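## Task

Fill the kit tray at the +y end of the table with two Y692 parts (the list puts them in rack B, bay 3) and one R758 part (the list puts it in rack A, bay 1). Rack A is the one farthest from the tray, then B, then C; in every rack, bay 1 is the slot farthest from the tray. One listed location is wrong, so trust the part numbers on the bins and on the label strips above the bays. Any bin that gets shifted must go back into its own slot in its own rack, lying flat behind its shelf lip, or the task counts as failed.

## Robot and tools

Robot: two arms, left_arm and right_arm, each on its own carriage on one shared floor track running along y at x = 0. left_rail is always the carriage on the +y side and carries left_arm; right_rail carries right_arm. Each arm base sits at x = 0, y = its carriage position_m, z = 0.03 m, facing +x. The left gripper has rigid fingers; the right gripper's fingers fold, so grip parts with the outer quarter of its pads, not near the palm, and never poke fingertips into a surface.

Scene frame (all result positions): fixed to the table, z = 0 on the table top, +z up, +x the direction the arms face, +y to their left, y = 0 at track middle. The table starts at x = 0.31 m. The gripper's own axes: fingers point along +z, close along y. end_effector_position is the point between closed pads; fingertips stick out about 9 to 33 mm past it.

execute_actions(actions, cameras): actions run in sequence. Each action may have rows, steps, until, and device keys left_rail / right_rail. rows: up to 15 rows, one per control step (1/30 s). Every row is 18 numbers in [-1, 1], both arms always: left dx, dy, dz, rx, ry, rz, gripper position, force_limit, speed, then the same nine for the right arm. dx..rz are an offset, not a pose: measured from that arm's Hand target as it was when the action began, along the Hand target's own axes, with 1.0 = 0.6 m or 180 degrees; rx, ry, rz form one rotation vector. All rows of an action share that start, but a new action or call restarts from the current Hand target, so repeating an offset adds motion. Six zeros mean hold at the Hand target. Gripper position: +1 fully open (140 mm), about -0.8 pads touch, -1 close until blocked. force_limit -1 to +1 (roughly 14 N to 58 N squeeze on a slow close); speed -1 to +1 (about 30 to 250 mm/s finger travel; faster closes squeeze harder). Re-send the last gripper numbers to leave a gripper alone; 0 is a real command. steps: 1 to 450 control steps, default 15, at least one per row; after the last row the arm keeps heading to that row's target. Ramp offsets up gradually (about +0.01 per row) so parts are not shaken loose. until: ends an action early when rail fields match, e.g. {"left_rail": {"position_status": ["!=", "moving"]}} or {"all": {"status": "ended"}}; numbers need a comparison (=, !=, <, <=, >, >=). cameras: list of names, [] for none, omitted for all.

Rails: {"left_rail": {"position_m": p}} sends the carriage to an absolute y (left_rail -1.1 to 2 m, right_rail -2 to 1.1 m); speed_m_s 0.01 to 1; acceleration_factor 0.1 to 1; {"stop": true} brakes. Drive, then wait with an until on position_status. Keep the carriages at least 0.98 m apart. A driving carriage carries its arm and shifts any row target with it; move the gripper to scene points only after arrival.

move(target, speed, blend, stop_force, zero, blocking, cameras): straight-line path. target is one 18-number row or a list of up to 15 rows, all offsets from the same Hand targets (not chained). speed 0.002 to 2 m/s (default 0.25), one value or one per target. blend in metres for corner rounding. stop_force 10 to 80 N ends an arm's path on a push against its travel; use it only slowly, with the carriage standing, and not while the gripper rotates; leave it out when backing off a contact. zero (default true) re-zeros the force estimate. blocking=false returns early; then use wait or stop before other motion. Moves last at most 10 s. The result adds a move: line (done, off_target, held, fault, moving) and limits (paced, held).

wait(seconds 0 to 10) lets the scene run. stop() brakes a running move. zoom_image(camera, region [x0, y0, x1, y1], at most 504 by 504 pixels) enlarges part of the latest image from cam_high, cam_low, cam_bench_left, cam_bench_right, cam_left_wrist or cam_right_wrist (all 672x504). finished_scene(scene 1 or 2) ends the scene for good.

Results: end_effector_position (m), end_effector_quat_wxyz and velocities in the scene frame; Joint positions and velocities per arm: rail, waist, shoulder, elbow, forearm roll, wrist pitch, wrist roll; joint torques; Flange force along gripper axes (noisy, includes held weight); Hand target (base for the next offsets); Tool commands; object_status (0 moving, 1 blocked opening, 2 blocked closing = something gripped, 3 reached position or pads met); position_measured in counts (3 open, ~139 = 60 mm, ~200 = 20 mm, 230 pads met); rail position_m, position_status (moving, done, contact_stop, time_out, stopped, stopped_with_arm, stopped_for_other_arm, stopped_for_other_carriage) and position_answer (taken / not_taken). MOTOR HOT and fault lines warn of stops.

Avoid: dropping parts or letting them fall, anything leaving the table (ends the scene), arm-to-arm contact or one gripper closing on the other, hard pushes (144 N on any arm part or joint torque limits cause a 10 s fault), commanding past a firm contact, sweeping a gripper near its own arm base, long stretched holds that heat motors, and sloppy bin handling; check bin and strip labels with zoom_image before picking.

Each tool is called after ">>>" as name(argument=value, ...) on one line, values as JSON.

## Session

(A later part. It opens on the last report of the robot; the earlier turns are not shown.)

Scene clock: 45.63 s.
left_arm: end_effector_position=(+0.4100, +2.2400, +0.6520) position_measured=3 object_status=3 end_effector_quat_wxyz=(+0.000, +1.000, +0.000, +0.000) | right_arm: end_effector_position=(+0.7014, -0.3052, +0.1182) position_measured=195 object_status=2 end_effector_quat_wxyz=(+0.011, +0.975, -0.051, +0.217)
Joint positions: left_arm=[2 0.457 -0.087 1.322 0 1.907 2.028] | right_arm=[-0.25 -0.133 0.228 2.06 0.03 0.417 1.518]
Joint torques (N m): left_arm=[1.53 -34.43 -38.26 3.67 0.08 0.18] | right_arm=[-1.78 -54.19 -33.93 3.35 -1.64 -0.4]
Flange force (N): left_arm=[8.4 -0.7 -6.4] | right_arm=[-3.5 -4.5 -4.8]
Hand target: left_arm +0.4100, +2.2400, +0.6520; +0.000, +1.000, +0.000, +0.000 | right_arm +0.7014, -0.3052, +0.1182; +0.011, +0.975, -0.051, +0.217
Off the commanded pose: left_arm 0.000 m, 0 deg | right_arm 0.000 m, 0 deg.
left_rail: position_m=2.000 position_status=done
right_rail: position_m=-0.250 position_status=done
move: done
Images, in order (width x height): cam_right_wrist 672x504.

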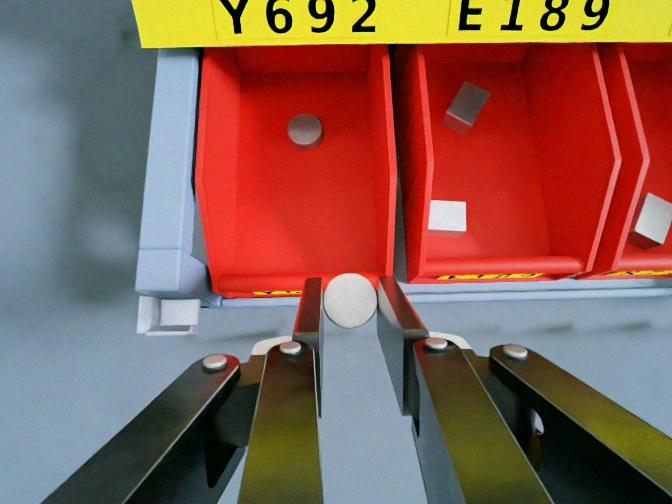

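>>> move(target=[0,0,0,0,0,0,1,1,1,-0.03,0.016,-0.294,0,0,0,-1,-1,-1], speed=0.2, cameras=[])

>>> execute_actions(actions=[{"right_rail":{"position_m":1.0,"acceleration_factor":0.7},"steps":300,"until":{"all":{"status":"ended"}}}], cameras=["cam_right_wrist"])

>>> move(target=[0,0,0,0,0,0,1,1,1,-0.056,-0.824,-0.026,0,0,0,-1,-1,-1], speed=0.3, cameras=[])

>>> move(target=[0,0,0,0,0,0,1,1,1,-0.056,-0.824,-0.026,0,0,0,-1,-1,-1], speed=0.3, cameras=[])

>>> move(target=[0,0,0,0,0,0,1,1,1,-0.1485,-0.0167,0.3135,0,0,0,-1,-1,-1], speed=0.2, cameras=["cam_right_wrist"])

>>> move(target=[0,0,0,0,0,0,1,1,1,-0.0212,0,0.0452,0,0,0,-1,-1,-1], speed=0.02, stop_force=10, cameras=["cam_right_wrist"])

Scene clock: 47.23 s.
left_arm: end_effector_position=(+0.4100, +2.2400, +0.6520) position_measured=3 object_status=3 end_effector_quat_wxyz=(+0.000, +1.000, +0.000, +0.000) | right_arm: end_effector_position=(+0.6098, -0.3053, +0.2704) position_measured=195 object_status=2 end_effector_quat_wxyz=(+0.011, +0.975, -0.051, +0.217)
Joint positions: left_arm=[2 0.457 -0.087 1.322 0 1.907 2.028] | right_arm=[-0.25 -0.159 -0.064 2.058 0.035 0.71 1.495]
Joint torques (N m): left_arm=[1.63 -34.55 -38.31 3.72 0.04 0.18] | right_arm=[-1.67 -31.16 -40.27 4.05 -1.6 -0.33]
Flange force (N): left_arm=[7.8 -0.8 -6.4] | right_arm=[-3.9 -4.5 -2.6]
Hand target: left_arm +0.4100, +2.2400, +0.6520; +0.000, +1.000, +0.000, +0.000 | right_arm +0.6098, -0.3052, +0.2703; +0.011, +0.975, -0.051, +0.217
Off the commanded pose: left_arm 0.000 m, 0 deg | right_arm 0.000 m, 0 deg.
left_rail: position_m=2.000 position_status=done
right_rail: position_m=-0.250 position_status=done
move: done
No camera images: "cameras" was empty.

Scene clock: 50.57 s.
left_arm: end_effector_position=(+0.4100, +2.2400, +0.6520) position_measured=3 object_status=3 end_effector_quat_wxyz=(+0.000, +1.000, +0.000, +0.000) | right_arm: end_effector_position=(+0.6098, +0.9447, +0.2703) position_measured=195 object_status=2 end_effector_quat_wxyz=(+0.011, +0.975, -0.051, +0.217)
Joint positions: left_arm=[2 0.457 -0.087 1.322 0 1.907 2.028] | right_arm=[1 -0.159 -0.064 2.058 0.035 0.71 1.495]
Joint torques (N m): left_arm=[1.26 -34.28 -38.29 3.71 0.07 0.19] | right_arm=[-1.99 -31.34 -40.23 4.04 -1.61 -0.45]
Flange force (N): left_arm=[7.8 -0.8 -6.4] | right_arm=[-3.3 -5.7 -2.8]
Hand target: left_arm +0.4100, +2.2400, +0.6520; +0.000, +1.000, +0.000, +0.000 | right_arm +0.6098, +0.9447, +0.2703; +0.011, +0.975, -0.051, +0.217
Tool commands: left_gripper/position=+1.0 left_gripper/force_limit=+1.0 left_gripper/speed=+1.0 right_gripper/position=-1.0 right_gripper/force_limit=-1.0 right_gripper/speed=-1.0
Off the commanded pose: left_arm 0.000 m, 0 deg | right_arm 0.000 m, 0 deg.
left_rail: position_m=2.000 position_status=done
right_rail: position_m=1.000 position_status=done
Images, in order (width x height): cam_right_wrist 672x504.

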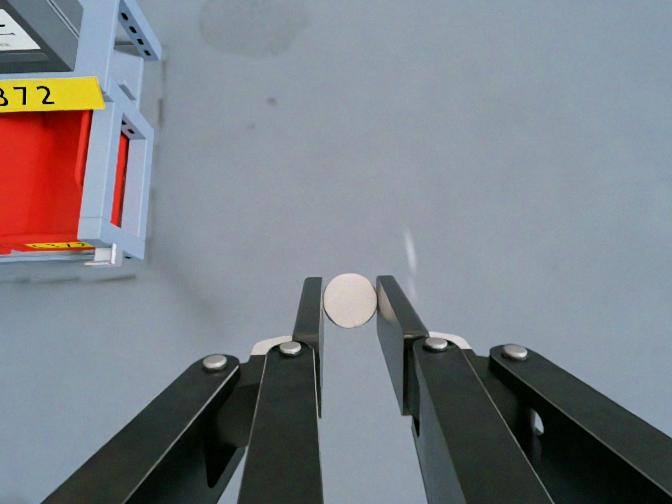

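Scene clock: 52.60 s.
left_arm: end_effector_position=(+0.4100, +2.2400, +0.6520) position_measured=3 object_status=3 end_effector_quat_wxyz=(+0.000, +1.000, +0.000, +0.000) | right_arm: end_effector_position=(+0.6246, +1.4403, +0.2702) position_measured=195 object_status=2 end_effector_quat_wxyz=(+0.011, +0.975, -0.051, +0.217)
Joint positions: left_arm=[2 0.457 -0.087 1.322 0 1.907 2.028] | right_arm=[1 0.702 0.24 1.723 -0.4 0.906 2.583]
Joint torques (N m): left_arm=[1.22 -34.35 -38.26 3.69 0.07 0.2] | right_arm=[-1.77 -61.77 -40.09 2.83 -1 -0.36]
Flange force (N): left_arm=[7.9 -1.3 -6.4] | right_arm=[-5.5 1.4 -2.3]
Hand target: left_arm +0.4100, +2.2400, +0.6520; +0.000, +1.000, +0.000, +0.000 | right_arm +0.6246, +1.4403, +0.2702; +0.011, +0.975, -0.051, +0.217
Off the commanded pose: left_arm 0.000 m, 0 deg | right_arm 0.000 m, 0 deg.
left_rail: position_m=2.000 position_status=done
right_rail: position_m=1.000 position_status=done
move: done
No camera images: "cameras" was empty.

Scene clock: 54.80 s.
left_arm: end_effector_position=(+0.4100, +2.2400, +0.6520) position_measured=3 object_status=3 end_effector_quat_wxyz=(+0.000, +1.000, +0.000, +0.000) | right_arm: end_effector_position=(+0.6395, +1.9359, +0.2701) position_measured=195 object_status=2 end_effector_quat_wxyz=(+0.011, +0.975, -0.051, +0.217)
Joint positions: left_arm=[2 0.457 -0.087 1.322 0 1.907 2.028] | right_arm=[1 1.055 0.983 0.507 -0.401 1.475 2.734]
Joint torques (N m): left_arm=[1.3 -34.54 -38.19 3.71 0.08 0.21] | right_arm=[-1.85 -125.5 -43.39 2.84 -0.86 -0.4]
Flange force (N): left_arm=[7.7 -1.3 -6.6] | right_arm=[0.0 0.0 0.0]
Hand target: left_arm +0.4100, +2.2400, +0.6520; +0.000, +1.000, +0.000, +0.000 | right_arm +0.6395, +1.9359, +0.2700; +0.011, +0.975, -0.051, +0.217
Off the commanded pose: left_arm 0.000 m, 0 deg | right_arm 0.000 m, 0 deg.
left_rail: position_m=2.000 position_status=done
right_rail: position_m=1.000 position_status=done
move: done
No camera images: "cameras" was empty.

Scene clock: 56.17 s.
left_arm: end_effector_position=(+0.4100, +2.2400, +0.6520) position_measured=3 object_status=3 end_effector_quat_wxyz=(+0.000, +1.000, +0.000, +0.000) | right_arm: end_effector_position=(+0.6396, +1.9459, +0.0618) position_measured=195 object_status=2 end_effector_quat_wxyz=(+0.011, +0.975, -0.051, +0.217)
Joint positions: left_arm=[2 0.457 -0.087 1.322 0 1.907 2.028] | right_arm=[1 1.06 1.051 0.751 -0.433 1.192 2.867]
Joint torques (N m): left_arm=[1.49 -34.4 -38.3 3.72 0.04 0.19] | right_arm=[-1.71 -127.58 -42.01 2.7 -0.65 -0.43]
Flange force (N): left_arm=[8.0 -1.0 -6.3] | right_arm=[-5.4 10.7 -3.7]
Hand target: left_arm +0.4100, +2.2400, +0.6520; +0.000, +1.000, +0.000, +0.000 | right_arm +0.6396, +1.9459, +0.0619; +0.011, +0.975, -0.051, +0.217
Off the commanded pose: left_arm 0.000 m, 0 deg | right_arm 0.000 m, 0 deg.
left_rail: position_m=2.000 position_status=done
right_rail: position_m=1.000 position_status=done
move: done
Images, in order (width x height): cam_right_wrist 672x504.

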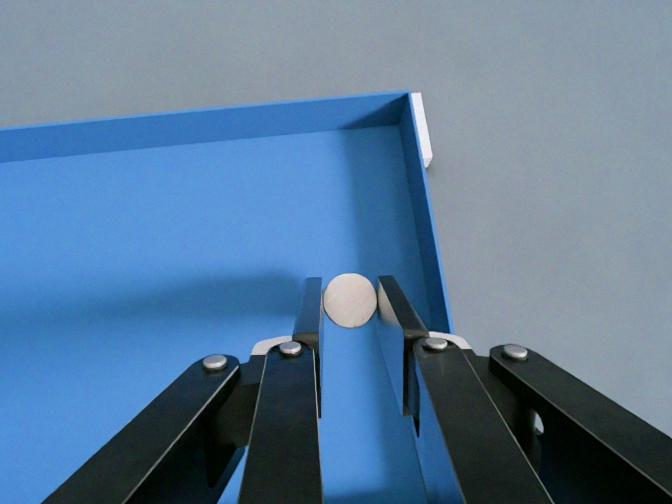

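Scene clock: 58.57 s.
left_arm: end_effector_position=(+0.4100, +2.2400, +0.6520) position_measured=3 object_status=3 end_effector_quat_wxyz=(+0.000, +1.000, +0.000, +0.000) | right_arm: end_effector_position=(+0.6396, +1.9460, +0.0371) position_measured=195 object_status=2 end_effector_quat_wxyz=(+0.011, +0.975, -0.051, +0.217)
Joint positions: left_arm=[2 0.457 -0.087 1.322 0 1.907 2.028] | right_arm=[1 1.06 1.065 0.768 -0.438 1.163 2.882]
Joint torques (N m): left_arm=[1.42 -34.46 -38.33 3.7 0.07 0.18] | right_arm=[-5.93 -93.43 -28.37 4.93 -4.16 -0.32]
Flange force (N): left_arm=[8.0 -0.5 -6.3] | right_arm=[0.1 18.6 -37.2]
Hand target: left_arm +0.4100, +2.2400, +0.6520; +0.000, +1.000, +0.000, +0.000 | right_arm +0.6396, +1.9460, +0.0371; +0.011, +0.975, -0.051, +0.217 (not the last commanded pose)
Off the commanded pose: left_arm 0.000 m, 0 deg | right_arm 0.005 m, 0 deg.
left_rail: position_m=2.000 position_status=done
right_rail: position_m=1.000 position_status=done
move: contact (right_arm)
Images, in order (width x height): cam_right_wrist 672x504.

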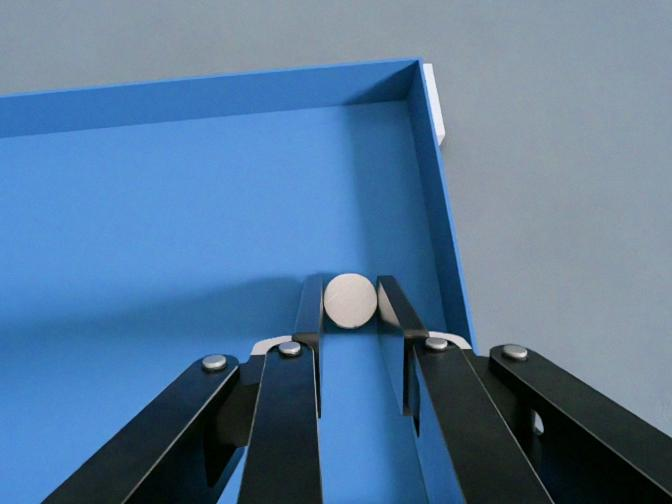

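>>> move(target=[[0,0,0,0,0,0,1,1,1,0.001,0,-0.003,0,0,0,-1,-1,-1],[0,0,0,0,0,0,1,1,1,0.001,0,-0.003,0,0,0,-0.44,-1,-1],[0,0,0,0,0,0,1,1,1,0.165,0.0167,-0.352,0,0,0,-0.44,-1,-1]], cameras=["cam_right_wrist"])

>>> move(target=[0,0,0,0,0,0,1,1,1,0.056,0.824,0.026,0,0,0,-0.44,-1,-1], speed=0.4, cameras=[])

>>> move(target=[0,0,0,0,0,0,1,1,1,0.056,0.824,0.026,0,0,0,-0.44,-1,-1], speed=0.4, cameras=[])

>>> execute_actions(actions=[{"right_rail":{"position_m":-0.25,"acceleration_factor":1.0},"steps":300,"until":{"all":{"status":"ended"}}}], cameras=["cam_right_wrist"])

Scene clock: 61.43 s.
left_arm: end_effector_position=(+0.4100, +2.2400, +0.6520) position_measured=3 object_status=3 end_effector_quat_wxyz=(+0.000, +1.000, +0.000, +0.000) | right_arm: end_effector_position=(+0.6386, +1.9360, +0.2702) position_measured=185 object_status=3 end_effector_quat_wxyz=(+0.011, +0.975, -0.051, +0.217)
Joint positions: left_arm=[2 0.457 -0.087 1.322 0 1.907 2.028] | right_arm=[1 1.056 0.982 0.509 -0.401 1.474 2.735]
Joint torques (N m): left_arm=[1.37 -34.34 -38.26 3.7 0.05 0.18] | right_arm=[-1.6 -125.61 -42.48 2.9 -0.86 -0.35]
Flange force (N): left_arm=[8.4 -1.1 -6.3] | right_arm=[0.0 0.0 0.0]
Hand target: left_arm +0.4100, +2.2400, +0.6520; +0.000, +1.000, +0.000, +0.000 | right_arm +0.6386, +1.9360, +0.2704; +0.011, +0.975, -0.051, +0.217
Off the commanded pose: left_arm 0.000 m, 0 deg | right_arm 0.000 m, 0 deg.
left_rail: position_m=2.000 position_status=done
right_rail: position_m=1.000 position_status=done
move: done
Images, in order (width x height): cam_right_wrist 672x504.

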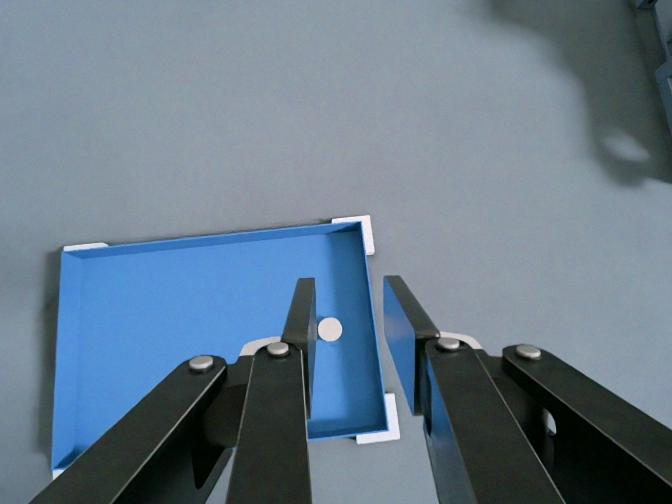

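Scene clock: 63.10 s.
left_arm: end_effector_position=(+0.4100, +2.2400, +0.6520) position_measured=3 object_status=3 end_effector_quat_wxyz=(+0.000, +1.000, +0.000, +0.000) | right_arm: end_effector_position=(+0.6237, +1.4405, +0.2704) position_measured=185 object_status=3 end_effector_quat_wxyz=(+0.011, +0.975, -0.051, +0.217)
Joint positions: left_arm=[2 0.457 -0.087 1.322 0 1.907 2.028] | right_arm=[1 0.703 0.238 1.724 -0.4 0.906 2.584]
Joint torques (N m): left_arm=[1.48 -34.64 -38.29 3.73 0.07 0.18] | right_arm=[-2.17 -61.65 -39.7 2.88 -1.05 -0.43]
Flange force (N): left_arm=[8.4 -1.3 -6.5] | right_arm=[-5.6 0.7 -3.3]
Hand target: left_arm +0.4100, +2.2400, +0.6520; +0.000, +1.000, +0.000, +0.000 | right_arm +0.6237, +1.4404, +0.2704; +0.011, +0.975, -0.051, +0.217
Off the commanded pose: left_arm 0.000 m, 0 deg | right_arm 0.000 m, 0 deg.
left_rail: position_m=2.000 position_status=done
right_rail: position_m=1.000 position_status=done
move: done
No camera images: "cameras" was empty.

Scene clock: 64.87 s.
left_arm: end_effector_position=(+0.4100, +2.2400, +0.6520) position_measured=3 object_status=3 end_effector_quat_wxyz=(+0.000, +1.000, +0.000, +0.000) | right_arm: end_effector_position=(+0.6089, +0.9449, +0.2704) position_measured=185 object_status=3 end_effector_quat_wxyz=(+0.011, +0.975, -0.051, +0.217)
Joint positions: left_arm=[2 0.457 -0.087 1.322 0 1.907 2.028] | right_arm=[1 -0.159 -0.066 2.06 0.036 0.71 1.494]
Joint torques (N m): left_arm=[1.33 -34.69 -38.17 3.72 0.08 0.18] | right_arm=[-1.8 -30.92 -40.02 4.08 -1.6 -0.34]
Flange force (N): left_arm=[8.3 -1.6 -6.7] | right_arm=[-2.9 -4.9 -2.8]
Hand target: left_arm +0.4100, +2.2400, +0.6520; +0.000, +1.000, +0.000, +0.000 | right_arm +0.6089, +0.9449, +0.2704; +0.011, +0.975, -0.051, +0.217
Off the commanded pose: left_arm 0.000 m, 0 deg | right_arm 0.000 m, 0 deg.
left_rail: position_m=2.000 position_status=done
right_rail: position_m=1.000 position_status=done
move: done
No camera images: "cameras" was empty.

Scene clock: 67.70 s.
left_arm: end_effector_position=(+0.4100, +2.2400, +0.6520) position_measured=3 object_status=3 end_effector_quat_wxyz=(+0.000, +1.000, +0.000, +0.000) | right_arm: end_effector_position=(+0.6089, -0.3051, +0.2704) position_measured=185 object_status=3 end_effector_quat_wxyz=(+0.011, +0.975, -0.051, +0.217)
Joint positions: left_arm=[2 0.457 -0.087 1.322 0 1.907 2.028] | right_arm=[-0.25 -0.159 -0.066 2.06 0.036 0.71 1.494]
Joint torques (N m): left_arm=[1.35 -34.56 -38.27 3.72 0.12 0.16] | right_arm=[-2.33 -30.69 -39.9 4.06 -1.61 -0.46]
Flange force (N): left_arm=[8.0 -1.2 -6.5] | right_arm=[-3.3 -6.4 -4.1]
Hand target: left_arm +0.4100, +2.2400, +0.6520; +0.000, +1.000, +0.000, +0.000 | right_arm +0.6089, -0.3051, +0.2704; +0.011, +0.975, -0.051, +0.217
Tool commands: left_gripper/position=+1.0 left_gripper/force_limit=+1.0 left_gripper/speed=+1.0 right_gripper/position=-0.44 right_gripper/force_limit=-1.0 right_gripper/speed=-1.0
Off the commanded pose: left_arm 0.000 m, 0 deg | right_arm 0.000 m, 0 deg.
left_rail: position_m=2.000 position_status=done
right_rail: position_m=-0.250 position_status=done
Images, in order (width x height): cam_right_wrist 672x504.

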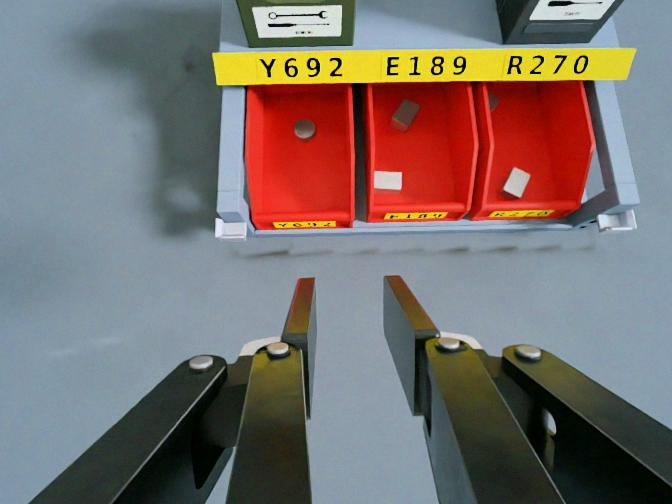

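>>> move(target=[0,0,0,0,0,0,1,1,1,0.163,-0.0605,0.427,0,0,0,-0.42,-1,-1], speed=0.15, cameras=["cam_right_wrist"])

Scene clock: 70.03 s.
left_arm: end_effector_position=(+0.4100, +2.2400, +0.6520) position_measured=3 object_status=3 end_effector_quat_wxyz=(+0.000, +1.000, +0.000, +0.000) | right_arm: end_effector_position=(+0.8088, -0.2896, +0.0799) position_measured=182 object_status=3 end_effector_quat_wxyz=(+0.011, +0.975, -0.051, +0.217)
Joint positions: left_arm=[2 0.457 -0.087 1.322 0 1.907 2.028] | right_arm=[-0.25 -0.089 0.413 1.88 -0.017 0.411 1.6]
Joint torques (N m): left_arm=[1.3 -34.33 -38.32 3.71 0.05 0.22] | right_arm=[-1.53 -72.38 -33.25 3.29 -1.62 -0.37]
Flange force (N): left_arm=[7.7 -0.8 -6.3] | right_arm=[-2.4 -3.1 -4.2]
Hand target: left_arm +0.4100, +2.2400, +0.6520; +0.000, +1.000, +0.000, +0.000 | right_arm +0.8088, -0.2896, +0.0799; +0.011, +0.975, -0.051, +0.217
Off the commanded pose: left_arm 0.000 m, 0 deg | right_arm 0.000 m, 0 deg.
left_rail: position_m=2.000 position_status=done
right_rail: position_m=-0.250 position_status=done
move: done
Images, in order (width x height): cam_right_wrist 672x504.

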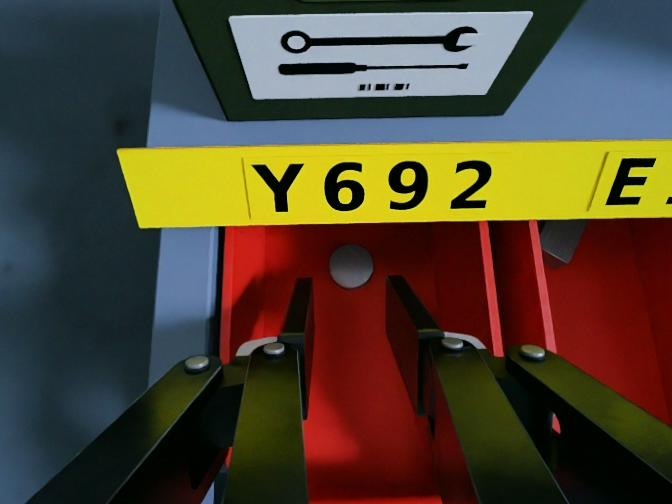

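>>> move(target=[0,0,0,0,0,0,1,1,1,0.006,0,0.075,0,0,0,-0.42,-1,-1], speed=0.02, stop_force=15, cameras=["cam_right_wrist"])

Scene clock: 73.53 s.
left_arm: end_effector_position=(+0.4100, +2.2400, +0.6520) position_measured=3 object_status=3 end_effector_quat_wxyz=(+0.000, +1.000, +0.000, +0.000) | right_arm: end_effector_position=(+0.8296, -0.2918, +0.0437) position_measured=182 object_status=3 end_effector_quat_wxyz=(+0.011, +0.975, -0.051, +0.217)
Joint positions: left_arm=[2 0.457 -0.087 1.322 0 1.907 2.028] | right_arm=[-0.25 -0.089 0.48 1.857 -0.018 0.366 1.602]
Joint torques (N m): left_arm=[1.09 -34.42 -38.29 3.71 0.07 0.2] | right_arm=[-2.69 -61.55 -25.66 3.08 -0.61 -0.48]
Flange force (N): left_arm=[6.9 -1.3 -6.5] | right_arm=[-0.3 -4.7 -24.3]
Hand target: left_arm +0.4100, +2.2400, +0.6520; +0.000, +1.000, +0.000, +0.000 | right_arm +0.8296, -0.2918, +0.0437; +0.011, +0.975, -0.051, +0.217 (not the last commanded pose)
Off the commanded pose: left_arm 0.000 m, 0 deg | right_arm 0.003 m, 0 deg.
left_rail: position_m=2.000 position_status=done
right_rail: position_m=-0.250 position_status=done
move: contact (right_arm)
Images, in order (width x height): cam_right_wrist 672x504.

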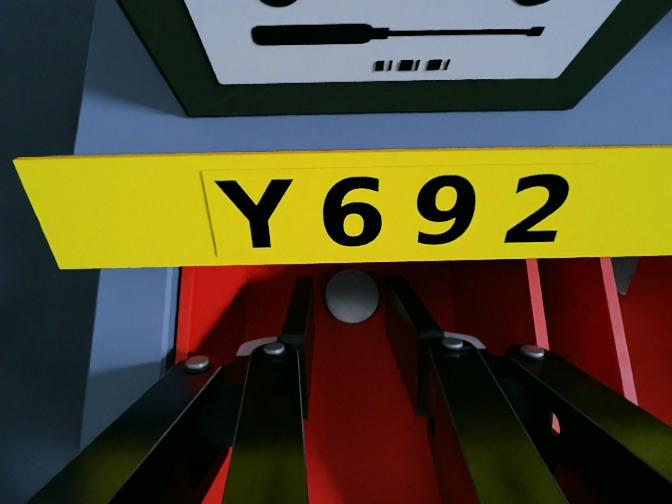

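Reached. Grip and lift.

>>> execute_actions(actions=[{"rows":[[0,0,0,0,0,0,1,1,1,0,0,-0.0015,0,0,0,-1,-1,-1]],"steps":60}], cameras=[])

>>> move(target=[0,0,0,0,0,0,1,1,1,-0.03,0,-0.15,0,0,0,-1,-1,-1], speed=0.08, cameras=["cam_right_wrist"])

Scene clock: 78.03 s.
left_arm: end_effector_position=(+0.4100, +2.2400, +0.6520) position_measured=3 object_status=3 end_effector_quat_wxyz=(+0.000, +1.000, +0.000, +0.000) | right_arm: end_effector_position=(+0.8292, -0.2918, +0.0445) position_measured=195 object_status=2 end_effector_quat_wxyz=(+0.011, +0.975, -0.051, +0.217)
Joint positions: left_arm=[2 0.457 -0.087 1.322 0 1.907 2.028] | right_arm=[-0.25 -0.089 0.478 1.858 -0.018 0.367 1.602]
Joint torques (N m): left_arm=[1.35 -34.31 -38.25 3.72 0.09 0.21] | right_arm=[-2.66 -72.47 -30.16 3.04 -1.05 -0.36]
Flange force (N): left_arm=[8.2 -1.1 -6.4] | right_arm=[-1.6 -4.1 -9.5]
Hand target: left_arm +0.4100, +2.2400, +0.6520; +0.000, +1.000, +0.000, +0.000 | right_arm +0.8292, -0.2918, +0.0445; +0.011, +0.975, -0.051, +0.217
Off the commanded pose: left_arm 0.000 m, 0 deg | right_arm 0.000 m, 0 deg.
left_rail: position_m=2.000 position_status=done
right_rail: position_m=-0.250 position_status=done
No camera images: "cameras" was empty.

Scene clock: 79.47 s.
left_arm: end_effector_position=(+0.4100, +2.2400, +0.6520) position_measured=3 object_status=3 end_effector_quat_wxyz=(+0.000, +1.000, +0.000, +0.000) | right_arm: end_effector_position=(+0.7750, -0.2860, +0.1184) position_measured=195 object_status=2 end_effector_quat_wxyz=(+0.011, +0.975, -0.051, +0.217)
Joint positions: left_arm=[2 0.457 -0.087 1.322 0 1.907 2.028] | right_arm=[-0.25 -0.088 0.326 1.922 -0.016 0.455 1.6]
Joint torques (N m): left_arm=[1.27 -34.32 -38.37 3.72 0.05 0.17] | right_arm=[-2.02 -65.19 -34.95 3.37 -1.69 -0.41]
Flange force (N): left_arm=[8.2 -1.4 -6.1] | right_arm=[-3.4 -3.7 -3.1]
Hand target: left_arm +0.4100, +2.2400, +0.6520; +0.000, +1.000, +0.000, +0.000 | right_arm +0.7750, -0.2861, +0.1184; +0.011, +0.975, -0.051, +0.217
Off the commanded pose: left_arm 0.000 m, 0 deg | right_arm 0.000 m, 0 deg.
left_rail: position_m=2.000 position_status=done
right_rail: position_m=-0.250 position_status=done
move: done
Images, in order (width x height): cam_right_wrist 672x504.

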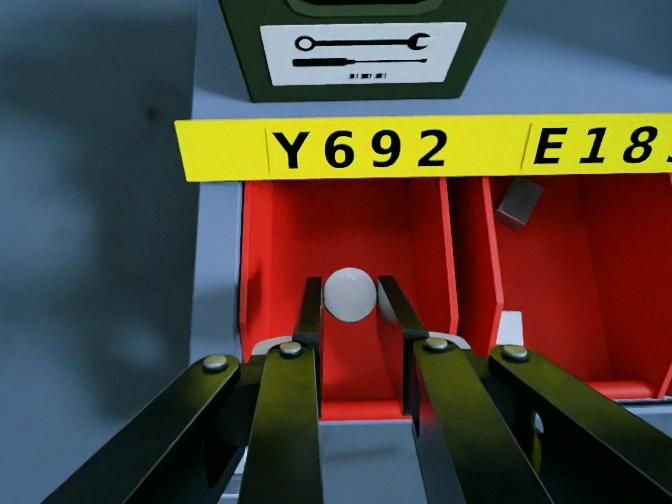

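>>> move(target=[0,0,0,0,0,0,1,1,1,-0.137,0.06,-0.3445,0,0,0,-1,-1,-1], speed=0.2, cameras=[])

>>> execute_actions(actions=[{"right_rail":{"position_m":1.0,"acceleration_factor":0.8},"steps":300,"until":{"all":{"status":"ended"}}}], cameras=[])

>>> move(target=[0,0,0,0,0,0,1,1,1,-0.056,-0.824,-0.026,0,0,0,-1,-1,-1], speed=0.3, cameras=[])

>>> move(target=[0,0,0,0,0,0,1,1,1,-0.056,-0.824,-0.026,0,0,0,-1,-1,-1], speed=0.3, cameras=["cam_right_wrist"])

>>> move(target=[0,0,0,0,0,0,1,1,1,-0.0808,-0.0245,0.345,0,0,0,-1,-1,-1], speed=0.2, cameras=["cam_right_wrist"])

>>> move(target=[0,0,0,0,0,0,1,1,1,-0.0212,0,0.0452,0,0,0,-1,-1,-1], speed=0.02, stop_force=10, cameras=["cam_right_wrist"])

Scene clock: 81.33 s.
left_arm: end_effector_position=(+0.4100, +2.2400, +0.6520) position_measured=3 object_status=3 end_effector_quat_wxyz=(+0.000, +1.000, +0.000, +0.000) | right_arm: end_effector_position=(+0.6100, -0.3050, +0.2706) position_measured=195 object_status=2 end_effector_quat_wxyz=(+0.011, +0.975, -0.051, +0.217)
Joint positions: left_arm=[2 0.457 -0.087 1.322 0 1.907 2.028] | right_arm=[-0.25 -0.159 -0.064 2.058 0.035 0.71 1.495]
Joint torques (N m): left_arm=[1.34 -34.36 -38.29 3.71 0.04 0.16] | right_arm=[-1.84 -31.17 -40.53 4.08 -1.65 -0.42]
Flange force (N): left_arm=[8.1 -1.0 -6.4] | right_arm=[-3.7 -5.1 -3.1]
Hand target: left_arm +0.4100, +2.2400, +0.6520; +0.000, +1.000, +0.000, +0.000 | right_arm +0.6100, -0.3049, +0.2706; +0.011, +0.975, -0.051, +0.217
Off the commanded pose: left_arm 0.000 m, 0 deg | right_arm 0.000 m, 0 deg.
left_rail: position_m=2.000 position_status=done
right_rail: position_m=-0.250 position_status=done
move: done
No camera images: "cameras" was empty.

Scene clock: 84.47 s.
left_arm: end_effector_position=(+0.4100, +2.2400, +0.6520) position_measured=3 object_status=3 end_effector_quat_wxyz=(+0.000, +1.000, +0.000, +0.000) | right_arm: end_effector_position=(+0.6100, +0.9450, +0.2706) position_measured=195 object_status=2 end_effector_quat_wxyz=(+0.011, +0.975, -0.051, +0.217)
Joint positions: left_arm=[2 0.457 -0.087 1.322 0 1.907 2.028] | right_arm=[1 -0.159 -0.064 2.058 0.035 0.71 1.495]
Joint torques (N m): left_arm=[1.52 -34.35 -38.25 3.73 0.07 0.2] | right_arm=[-1.5 -31.53 -40.36 4.1 -1.64 -0.4]
Flange force (N): left_arm=[7.5 -0.8 -6.5] | right_arm=[-3.4 -4.6 -3.0]
Hand target: left_arm +0.4100, +2.2400, +0.6520; +0.000, +1.000, +0.000, +0.000 | right_arm +0.6100, +0.9450, +0.2706; +0.011, +0.975, -0.051, +0.217
Tool commands: left_gripper/position=+1.0 left_gripper/force_limit=+1.0 left_gripper/speed=+1.0 right_gripper/position=-1.0 right_gripper/force_limit=-1.0 right_gripper/speed=-1.0
Off the commanded pose: left_arm 0.000 m, 0 deg | right_arm 0.000 m, 0 deg.
left_rail: position_m=2.000 position_status=done
right_rail: position_m=1.000 position_status=done
No camera images: "cameras" was empty.

Scene clock: 86.50 s.
left_arm: end_effector_position=(+0.4100, +2.2400, +0.6520) position_measured=3 object_status=3 end_effector_quat_wxyz=(+0.000, +1.000, +0.000, +0.000) | right_arm: end_effector_position=(+0.6249, +1.4406, +0.2706) position_measured=195 object_status=2 end_effector_quat_wxyz=(+0.011, +0.975, -0.051, +0.217)
Joint positions: left_arm=[2 0.457 -0.087 1.322 0 1.907 2.028] | right_arm=[1 0.702 0.24 1.722 -0.4 0.906 2.584]
Joint torques (N m): left_arm=[1.32 -34.58 -38.33 3.72 0.07 0.18] | right_arm=[-2.01 -61.47 -39.37 2.86 -0.95 -0.36]
Flange force (N): left_arm=[7.6 -1.2 -6.5] | right_arm=[-4.9 0.7 -3.2]
Hand target: left_arm +0.4100, +2.2400, +0.6520; +0.000, +1.000, +0.000, +0.000 | right_arm +0.6249, +1.4407, +0.2706; +0.011, +0.975, -0.051, +0.217
Off the commanded pose: left_arm 0.000 m, 0 deg | right_arm 0.000 m, 0 deg.
left_rail: position_m=2.000 position_status=done
right_rail: position_m=1.000 position_status=done
move: done
No camera images: "cameras" was empty.

Scene clock: 88.70 s.
left_arm: end_effector_position=(+0.4100, +2.2400, +0.6520) position_measured=3 object_status=3 end_effector_quat_wxyz=(+0.000, +1.000, +0.000, +0.000) | right_arm: end_effector_position=(+0.6397, +1.9362, +0.2706) position_measured=195 object_status=2 end_effector_quat_wxyz=(+0.011, +0.975, -0.051, +0.217)
Joint positions: left_arm=[2 0.457 -0.087 1.322 0 1.907 2.028] | right_arm=[1 1.055 0.984 0.504 -0.402 1.476 2.733]
Joint torques (N m): left_arm=[1.42 -34.46 -38.26 3.71 0.06 0.17] | right_arm=[-2.33 -126.38 -43.34 2.8 -0.83 -0.42]
Flange force (N): left_arm=[7.3 -0.7 -6.6] | right_arm=[0.0 0.0 0.0]
Hand target: left_arm +0.4100, +2.2400, +0.6520; +0.000, +1.000, +0.000, +0.000 | right_arm +0.6397, +1.9362, +0.2705; +0.011, +0.975, -0.051, +0.217
Off the commanded pose: left_arm 0.000 m, 0 deg | right_arm 0.000 m, 0 deg.
left_rail: position_m=2.000 position_status=done
right_rail: position_m=1.000 position_status=done
move: done
Images, in order (width x height): cam_right_wrist 672x504.

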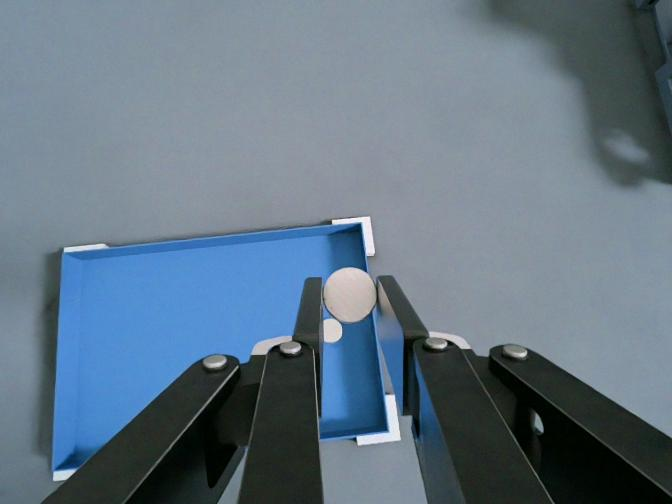

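Scene clock: 90.10 s.
left_arm: end_effector_position=(+0.4100, +2.2400, +0.6520) position_measured=3 object_status=3 end_effector_quat_wxyz=(+0.000, +1.000, +0.000, +0.000) | right_arm: end_effector_position=(+0.6850, +1.9462, +0.0625) position_measured=195 object_status=2 end_effector_quat_wxyz=(+0.011, +0.975, -0.051, +0.217)
Joint positions: left_arm=[2 0.457 -0.087 1.322 0 1.907 2.028] | right_arm=[1 1.024 1.104 0.643 -0.42 1.226 2.809]
Joint torques (N m): left_arm=[1.22 -34.37 -38.17 3.71 0.04 0.22] | right_arm=[-1.37 -130.93 -41.69 2.83 -0.77 -0.4]
Flange force (N): left_arm=[7.9 -1.1 -6.6] | right_arm=[-4.3 7.4 -3.3]
Hand target: left_arm +0.4100, +2.2400, +0.6520; +0.000, +1.000, +0.000, +0.000 | right_arm +0.6850, +1.9462, +0.0625; +0.011, +0.975, -0.051, +0.217
Off the commanded pose: left_arm 0.000 m, 0 deg | right_arm 0.000 m, 0 deg.
left_rail: position_m=2.000 position_status=done
right_rail: position_m=1.000 position_status=done
move: done
Images, in order (width x height): cam_right_wrist 672x504.

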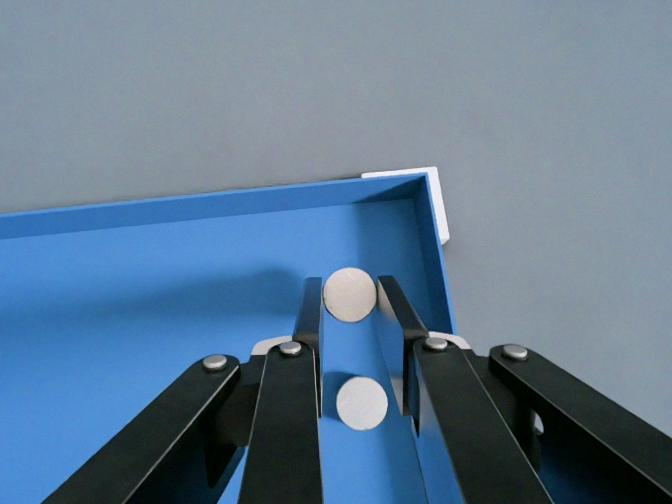

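Scene clock: 91.93 s.
left_arm: end_effector_position=(+0.4100, +2.2400, +0.6520) position_measured=3 object_status=3 end_effector_quat_wxyz=(+0.000, +1.000, +0.000, +0.000) | right_arm: end_effector_position=(+0.6850, +1.9463, +0.0376) position_measured=195 object_status=2 end_effector_quat_wxyz=(+0.011, +0.975, -0.051, +0.217)
Joint positions: left_arm=[2 0.457 -0.087 1.322 0 1.907 2.028] | right_arm=[1 1.024 1.117 0.663 -0.425 1.196 2.824]
Joint torques (N m): left_arm=[1.21 -34.33 -38.27 3.72 0.07 0.17] | right_arm=[-3.97 -110.96 -34.14 4.2 -2.95 -0.36]
Flange force (N): left_arm=[7.7 -1.2 -6.4] | right_arm=[-2.3 14.8 -23.7]
Hand target: left_arm +0.4100, +2.2400, +0.6520; +0.000, +1.000, +0.000, +0.000 | right_arm +0.6850, +1.9463, +0.0375; +0.011, +0.975, -0.051, +0.217 (not the last commanded pose)
Off the commanded pose: left_arm 0.000 m, 0 deg | right_arm 0.005 m, 0 deg.
left_rail: position_m=2.000 position_status=done
right_rail: position_m=1.000 position_status=done
move: contact (right_arm)
Images, in order (width x height): cam_right_wrist 672x504.

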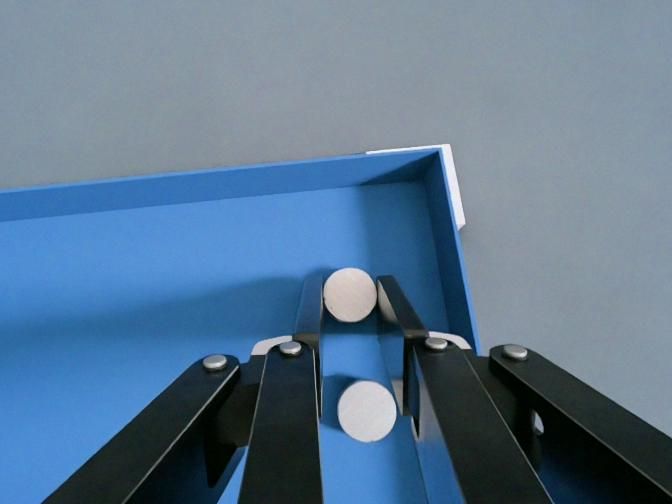

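>>> move(target=[[0,0,0,0,0,0,1,1,1,0.001,0,-0.003,0,0,0,-1,-1,-1],[0,0,0,0,0,0,1,1,1,0.001,0,-0.003,0,0,0,-0.44,-1,-1],[0,0,0,0,0,0,1,1,1,0.0972,0.0245,-0.3835,0,0,0,-0.44,-1,-1]], cameras=["cam_right_wrist"])

>>> move(target=[0,0,0,0,0,0,1,1,1,0.056,0.824,0.026,0,0,0,-0.42,-1,-1], speed=0.4, cameras=[])

>>> move(target=[0,0,0,0,0,0,1,1,1,0.056,0.824,0.026,0,0,0,-0.42,-1,-1], speed=0.4, cameras=[])

>>> execute_actions(actions=[{"right_rail":{"position_m":-2.0,"acceleration_factor":1.0},"steps":300,"until":{"all":{"status":"ended"}}}], cameras=["cam_right_wrist"])

Scene clock: 94.73 s.
left_arm: end_effector_position=(+0.4100, +2.2400, +0.6520) position_measured=3 object_status=3 end_effector_quat_wxyz=(+0.000, +1.000, +0.000, +0.000) | right_arm: end_effector_position=(+0.6388, +1.9363, +0.2705) position_measured=185 object_status=3 end_effector_quat_wxyz=(+0.011, +0.975, -0.051, +0.217)
Joint positions: left_arm=[2 0.457 -0.087 1.322 0 1.907 2.028] | right_arm=[1 1.056 0.983 0.507 -0.402 1.475 2.735]
Joint torques (N m): left_arm=[1.37 -34.39 -38.3 3.74 0.06 0.19] | right_arm=[-2.54 -125.3 -42.72 2.87 -0.79 -0.47]
Flange force (N): left_arm=[7.4 -0.9 -6.3] | right_arm=[0.0 0.0 0.0]
Hand target: left_arm +0.4100, +2.2400, +0.6520; +0.000, +1.000, +0.000, +0.000 | right_arm +0.6388, +1.9363, +0.2706; +0.011, +0.975, -0.051, +0.217
Off the commanded pose: left_arm 0.000 m, 0 deg | right_arm 0.000 m, 0 deg.
left_rail: position_m=2.000 position_status=done
right_rail: position_m=1.000 position_status=done
move: done
Images, in order (width x height): cam_right_wrist 672x504.

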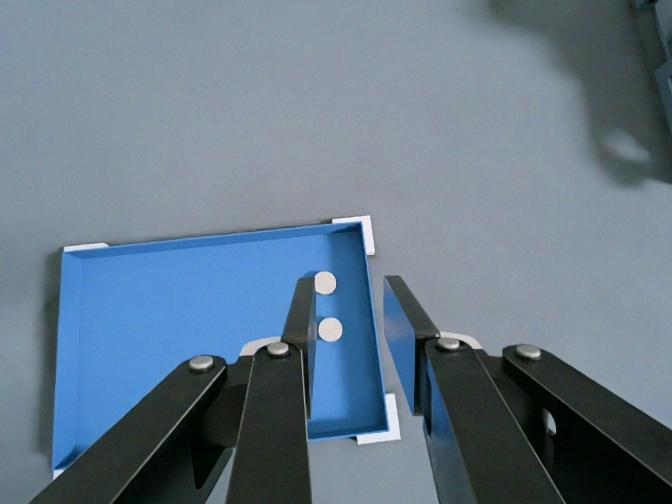

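Scene clock: 96.40 s.
left_arm: end_effector_position=(+0.4100, +2.2400, +0.6520) position_measured=3 object_status=3 end_effector_quat_wxyz=(+0.000, +1.000, +0.000, +0.000) | right_arm: end_effector_position=(+0.6239, +1.4408, +0.2706) position_measured=182 object_status=3 end_effector_quat_wxyz=(+0.011, +0.975, -0.051, +0.217)
Joint positions: left_arm=[2 0.457 -0.087 1.322 0 1.907 2.028] | right_arm=[1 0.704 0.239 1.724 -0.4 0.906 2.585]
Joint torques (N m): left_arm=[1.45 -34.3 -38.28 3.7 0.06 0.19] | right_arm=[-2.06 -61.35 -39.36 2.89 -0.95 -0.4]
Flange force (N): left_arm=[7.1 -0.4 -6.6] | right_arm=[-4.6 0.3 -3.0]
Hand target: left_arm +0.4100, +2.2400, +0.6520; +0.000, +1.000, +0.000, +0.000 | right_arm +0.6239, +1.4407, +0.2706; +0.011, +0.975, -0.051, +0.217
Off the commanded pose: left_arm 0.000 m, 0 deg | right_arm 0.000 m, 0 deg.
left_rail: position_m=2.000 position_status=done
right_rail: position_m=1.000 position_status=done
move: done
No camera images: "cameras" was empty.

Scene clock: 98.17 s.
left_arm: end_effector_position=(+0.4100, +2.2400, +0.6520) position_measured=3 object_status=3 end_effector_quat_wxyz=(+0.000, +1.000, +0.000, +0.000) | right_arm: end_effector_position=(+0.6091, +0.9452, +0.2706) position_measured=182 object_status=3 end_effector_quat_wxyz=(+0.011, +0.975, -0.051, +0.217)
Joint positions: left_arm=[2 0.457 -0.087 1.322 0 1.907 2.028] | right_arm=[1 -0.159 -0.066 2.06 0.036 0.71 1.495]
Joint torques (N m): left_arm=[1.39 -34.3 -38.39 3.73 0.1 0.18] | right_arm=[-2.02 -30.77 -40.06 4.09 -1.54 -0.37]
Flange force (N): left_arm=[7.3 -0.6 -6.0] | right_arm=[-3.0 -5.4 -2.6]
Hand target: left_arm +0.4100, +2.2400, +0.6520; +0.000, +1.000, +0.000, +0.000 | right_arm +0.6091, +0.9452, +0.2706; +0.011, +0.975, -0.051, +0.217
Off the commanded pose: left_arm 0.000 m, 0 deg | right_arm 0.000 m, 0 deg.
left_rail: position_m=2.000 position_status=done
right_rail: position_m=1.000 position_status=done
move: done
No camera images: "cameras" was empty.

Scene clock: 102.77 s.
left_arm: end_effector_position=(+0.4100, +2.2400, +0.6520) position_measured=3 object_status=3 end_effector_quat_wxyz=(+0.000, +1.000, +0.000, +0.000) | right_arm: end_effector_position=(+0.6091, -2.0545, +0.2706) position_measured=182 object_status=3 end_effector_quat_wxyz=(+0.011, +0.975, -0.051, +0.217)
Joint positions: left_arm=[2 0.457 -0.087 1.322 0 1.907 2.028] | right_arm=[-2 -0.159 -0.066 2.06 0.036 0.71 1.495]
Joint torques (N m): left_arm=[1.21 -34.5 -38.22 3.71 0.1 0.2] | right_arm=[-1.77 -30.62 -40.19 4.02 -1.54 -0.38]
Flange force (N): left_arm=[8.2 -1.6 -6.5] | right_arm=[-2.9 -4.5 -2.6]
Hand target: left_arm +0.4100, +2.2400, +0.6520; +0.000, +1.000, +0.000, +0.000 | right_arm +0.6091, -2.0545, +0.2706; +0.011, +0.975, -0.051, +0.217
Tool commands: left_gripper/position=+1.0 left_gripper/force_limit=+1.0 left_gripper/speed=+1.0 right_gripper/position=-0.42 right_gripper/force_limit=-1.0 right_gripper/speed=-1.0
Off the commanded pose: left_arm 0.000 m, 0 deg | right_arm 0.000 m, 0 deg.
left_rail: position_m=2.000 position_status=done
right_rail: position_m=-2.000 position_status=done
Images, in order (width x height): cam_right_wrist 672x504.

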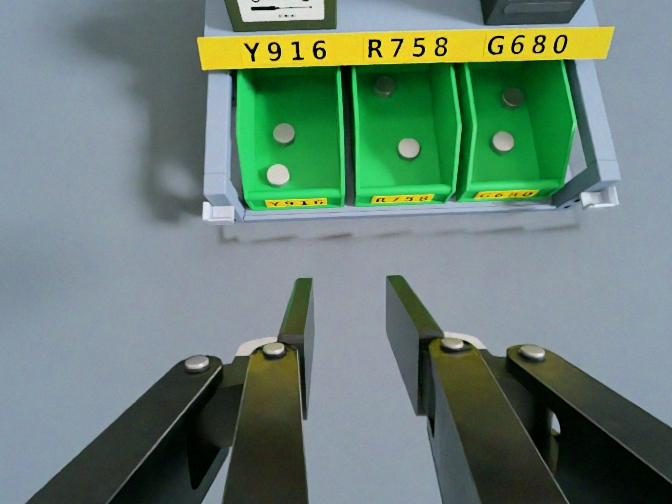

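>>> move(target=[0,0,0,0,0,0,1,1,1,0.1245,0.1168,0.401,0,0,0,-0.4,-1,-1], speed=0.2, cameras=["cam_right_wrist"])

Scene clock: 104.57 s.
left_arm: end_effector_position=(+0.4100, +2.2400, +0.6520) position_measured=3 object_status=3 end_effector_quat_wxyz=(+0.000, +1.000, +0.000, +0.000) | right_arm: end_effector_position=(+0.7706, -2.1420, +0.0845) position_measured=179 object_status=3 end_effector_quat_wxyz=(+0.011, +0.975, -0.051, +0.217)
Joint positions: left_arm=[2 0.457 -0.087 1.322 0 1.907 2.028] | right_arm=[-2 -0.253 0.374 1.93 0.16 0.408 1.289]
Joint torques (N m): left_arm=[1.33 -34.27 -38.26 3.69 0.09 0.19] | right_arm=[-2.37 -68.22 -33.3 3.33 -1.56 -0.34]
Flange force (N): left_arm=[7.8 -0.8 -6.3] | right_arm=[-1.5 -4.8 -4.6]
Hand target: left_arm +0.4100, +2.2400, +0.6520; +0.000, +1.000, +0.000, +0.000 | right_arm +0.7706, -2.1420, +0.0845; +0.011, +0.975, -0.051, +0.217
Off the commanded pose: left_arm 0.000 m, 0 deg | right_arm 0.000 m, 0 deg.
left_rail: position_m=2.000 position_status=done
right_rail: position_m=-2.000 position_status=done
move: done
Images, in order (width x height): cam_right_wrist 672x504.

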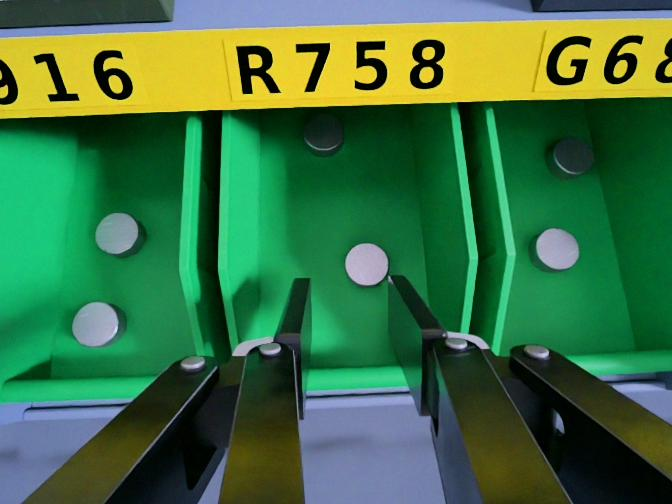

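>>> move(target=[[0,0,0,0,0,0,1,1,1,0.006,0.0155,0,0,0,0,-0.4,-1,-1],[0,0,0,0,0,0,1,1,1,0.006,0.0155,0.03,0,0,0,-0.4,-1,-1]], speed=0.06, cameras=[])

>>> move(target=[0,0,0,0,0,0,1,1,1,0,0,0.055,0,0,0,-0.4,-1,-1], speed=0.02, stop_force=15, cameras=["cam_right_wrist"])

>>> execute_actions(actions=[{"rows":[[0,0,0,0,0,0,1,1,1,0,0,-0.0015,0,0,0,-1,-1,-1]],"steps":60}], cameras=[])

>>> move(target=[0,0,0,0,0,0,1,1,1,-0.03,0,-0.15,0,0,0,-1,-1,-1], speed=0.08, cameras=["cam_right_wrist"])

Scene clock: 106.07 s.
left_arm: end_effector_position=(+0.4100, +2.2400, +0.6520) position_measured=3 object_status=3 end_effector_quat_wxyz=(+0.000, +1.000, +0.000, +0.000) | right_arm: end_effector_position=(+0.7805, -2.1524, +0.0697) position_measured=179 object_status=3 end_effector_quat_wxyz=(+0.011, +0.975, -0.051, +0.217)
Joint positions: left_arm=[2 0.457 -0.087 1.322 0 1.907 2.028] | right_arm=[-2 -0.265 0.406 1.915 0.179 0.392 1.26]
Joint torques (N m): left_arm=[1.44 -34.47 -38.26 3.72 0.06 0.19] | right_arm=[-1.54 -70.99 -33.15 3.31 -1.53 -0.3]
Flange force (N): left_arm=[7.6 -0.6 -6.6] | right_arm=[-2.2 -3.6 -4.5]
Hand target: left_arm +0.4100, +2.2400, +0.6520; +0.000, +1.000, +0.000, +0.000 | right_arm +0.7805, -2.1524, +0.0697; +0.011, +0.975, -0.051, +0.217
Off the commanded pose: left_arm 0.000 m, 0 deg | right_arm 0.000 m, 0 deg.
left_rail: position_m=2.000 position_status=done
right_rail: position_m=-2.000 position_status=done
move: done
No camera images: "cameras" was empty.

Scene clock: 108.70 s.
left_arm: end_effector_position=(+0.4100, +2.2400, +0.6520) position_measured=3 object_status=3 end_effector_quat_wxyz=(+0.000, +1.000, +0.000, +0.000) | right_arm: end_effector_position=(+0.7930, -2.1537, +0.0434) position_measured=179 object_status=3 end_effector_quat_wxyz=(+0.011, +0.975, -0.051, +0.217)
Joint positions: left_arm=[2 0.457 -0.087 1.322 0 1.907 2.028] | right_arm=[-2 -0.262 0.453 1.904 0.193 0.356 1.248]
Joint torques (N m): left_arm=[1.4 -34.38 -38.29 3.72 0.08 0.18] | right_arm=[-1.6 -60.97 -26.2 3.06 -0.47 -0.39]
Flange force (N): left_arm=[8.1 -0.9 -6.3] | right_arm=[1.5 -4.1 -22.1]
Hand target: left_arm +0.4100, +2.2400, +0.6520; +0.000, +1.000, +0.000, +0.000 | right_arm +0.7930, -2.1537, +0.0434; +0.011, +0.975, -0.051, +0.217 (not the last commanded pose)
Off the commanded pose: left_arm 0.000 m, 0 deg | right_arm 0.004 m, 0 deg.
left_rail: position_m=2.000 position_status=done
right_rail: position_m=-2.000 position_status=done
move: contact (right_arm)
Images, in order (width x height): cam_right_wrist 672x504.

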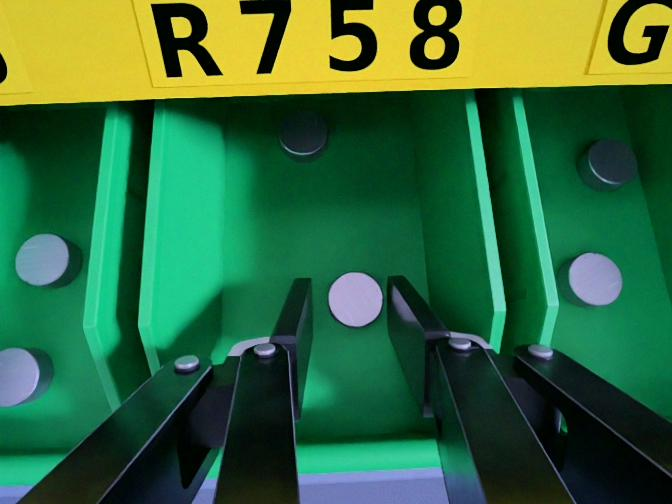

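Scene clock: 110.90 s.
left_arm: end_effector_position=(+0.4100, +2.2400, +0.6520) position_measured=3 object_status=3 end_effector_quat_wxyz=(+0.000, +1.000, +0.000, +0.000) | right_arm: end_effector_position=(+0.7926, -2.1537, +0.0442) position_measured=195 object_status=2 end_effector_quat_wxyz=(+0.011, +0.975, -0.051, +0.217)
Joint positions: left_arm=[2 0.457 -0.087 1.322 0 1.907 2.028] | right_arm=[-2 -0.262 0.451 1.904 0.192 0.357 1.248]
Joint torques (N m): left_arm=[1.31 -34.4 -38.35 3.71 0.09 0.21] | right_arm=[-2.75 -63.32 -26.09 2.92 -0.06 -0.4]
Flange force (N): left_arm=[7.4 -0.9 -6.1] | right_arm=[2.5 -5.5 -18.0]
Hand target: left_arm +0.4100, +2.2400, +0.6520; +0.000, +1.000, +0.000, +0.000 | right_arm +0.7926, -2.1537, +0.0442; +0.011, +0.975, -0.051, +0.217
Off the commanded pose: left_arm 0.000 m, 0 deg | right_arm 0.000 m, 0 deg.
left_rail: position_m=2.000 position_status=done
right_rail: position_m=-2.000 position_status=done
No camera images: "cameras" was empty.

Scene clock: 112.33 s.
left_arm: end_effector_position=(+0.4100, +2.2400, +0.6520) position_measured=3 object_status=3 end_effector_quat_wxyz=(+0.000, +1.000, +0.000, +0.000) | right_arm: end_effector_position=(+0.7384, -2.1480, +0.1180) position_measured=195 object_status=2 end_effector_quat_wxyz=(+0.011, +0.975, -0.051, +0.217)
Joint positions: left_arm=[2 0.457 -0.087 1.322 0 1.907 2.028] | right_arm=[-2 -0.276 0.296 1.966 0.167 0.451 1.265]
Joint torques (N m): left_arm=[1.36 -34.35 -38.24 3.71 0.05 0.18] | right_arm=[-2.07 -62.08 -35.11 3.52 -1.57 -0.44]
Flange force (N): left_arm=[8.4 -0.7 -6.5] | right_arm=[-2.8 -5.0 -4.2]
Hand target: left_arm +0.4100, +2.2400, +0.6520; +0.000, +1.000, +0.000, +0.000 | right_arm +0.7384, -2.1480, +0.1180; +0.011, +0.975, -0.051, +0.217
Off the commanded pose: left_arm 0.000 m, 0 deg | right_arm 0.000 m, 0 deg.
left_rail: position_m=2.000 position_status=done
right_rail: position_m=-2.000 position_status=done
move: done
Images, in order (width x height): cam_right_wrist 672x504.

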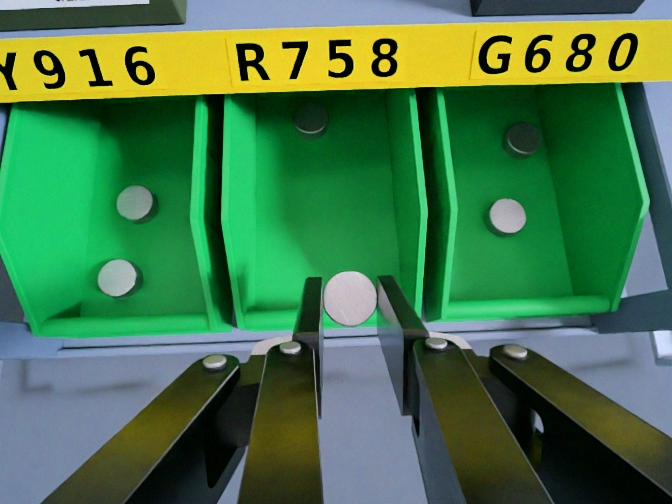

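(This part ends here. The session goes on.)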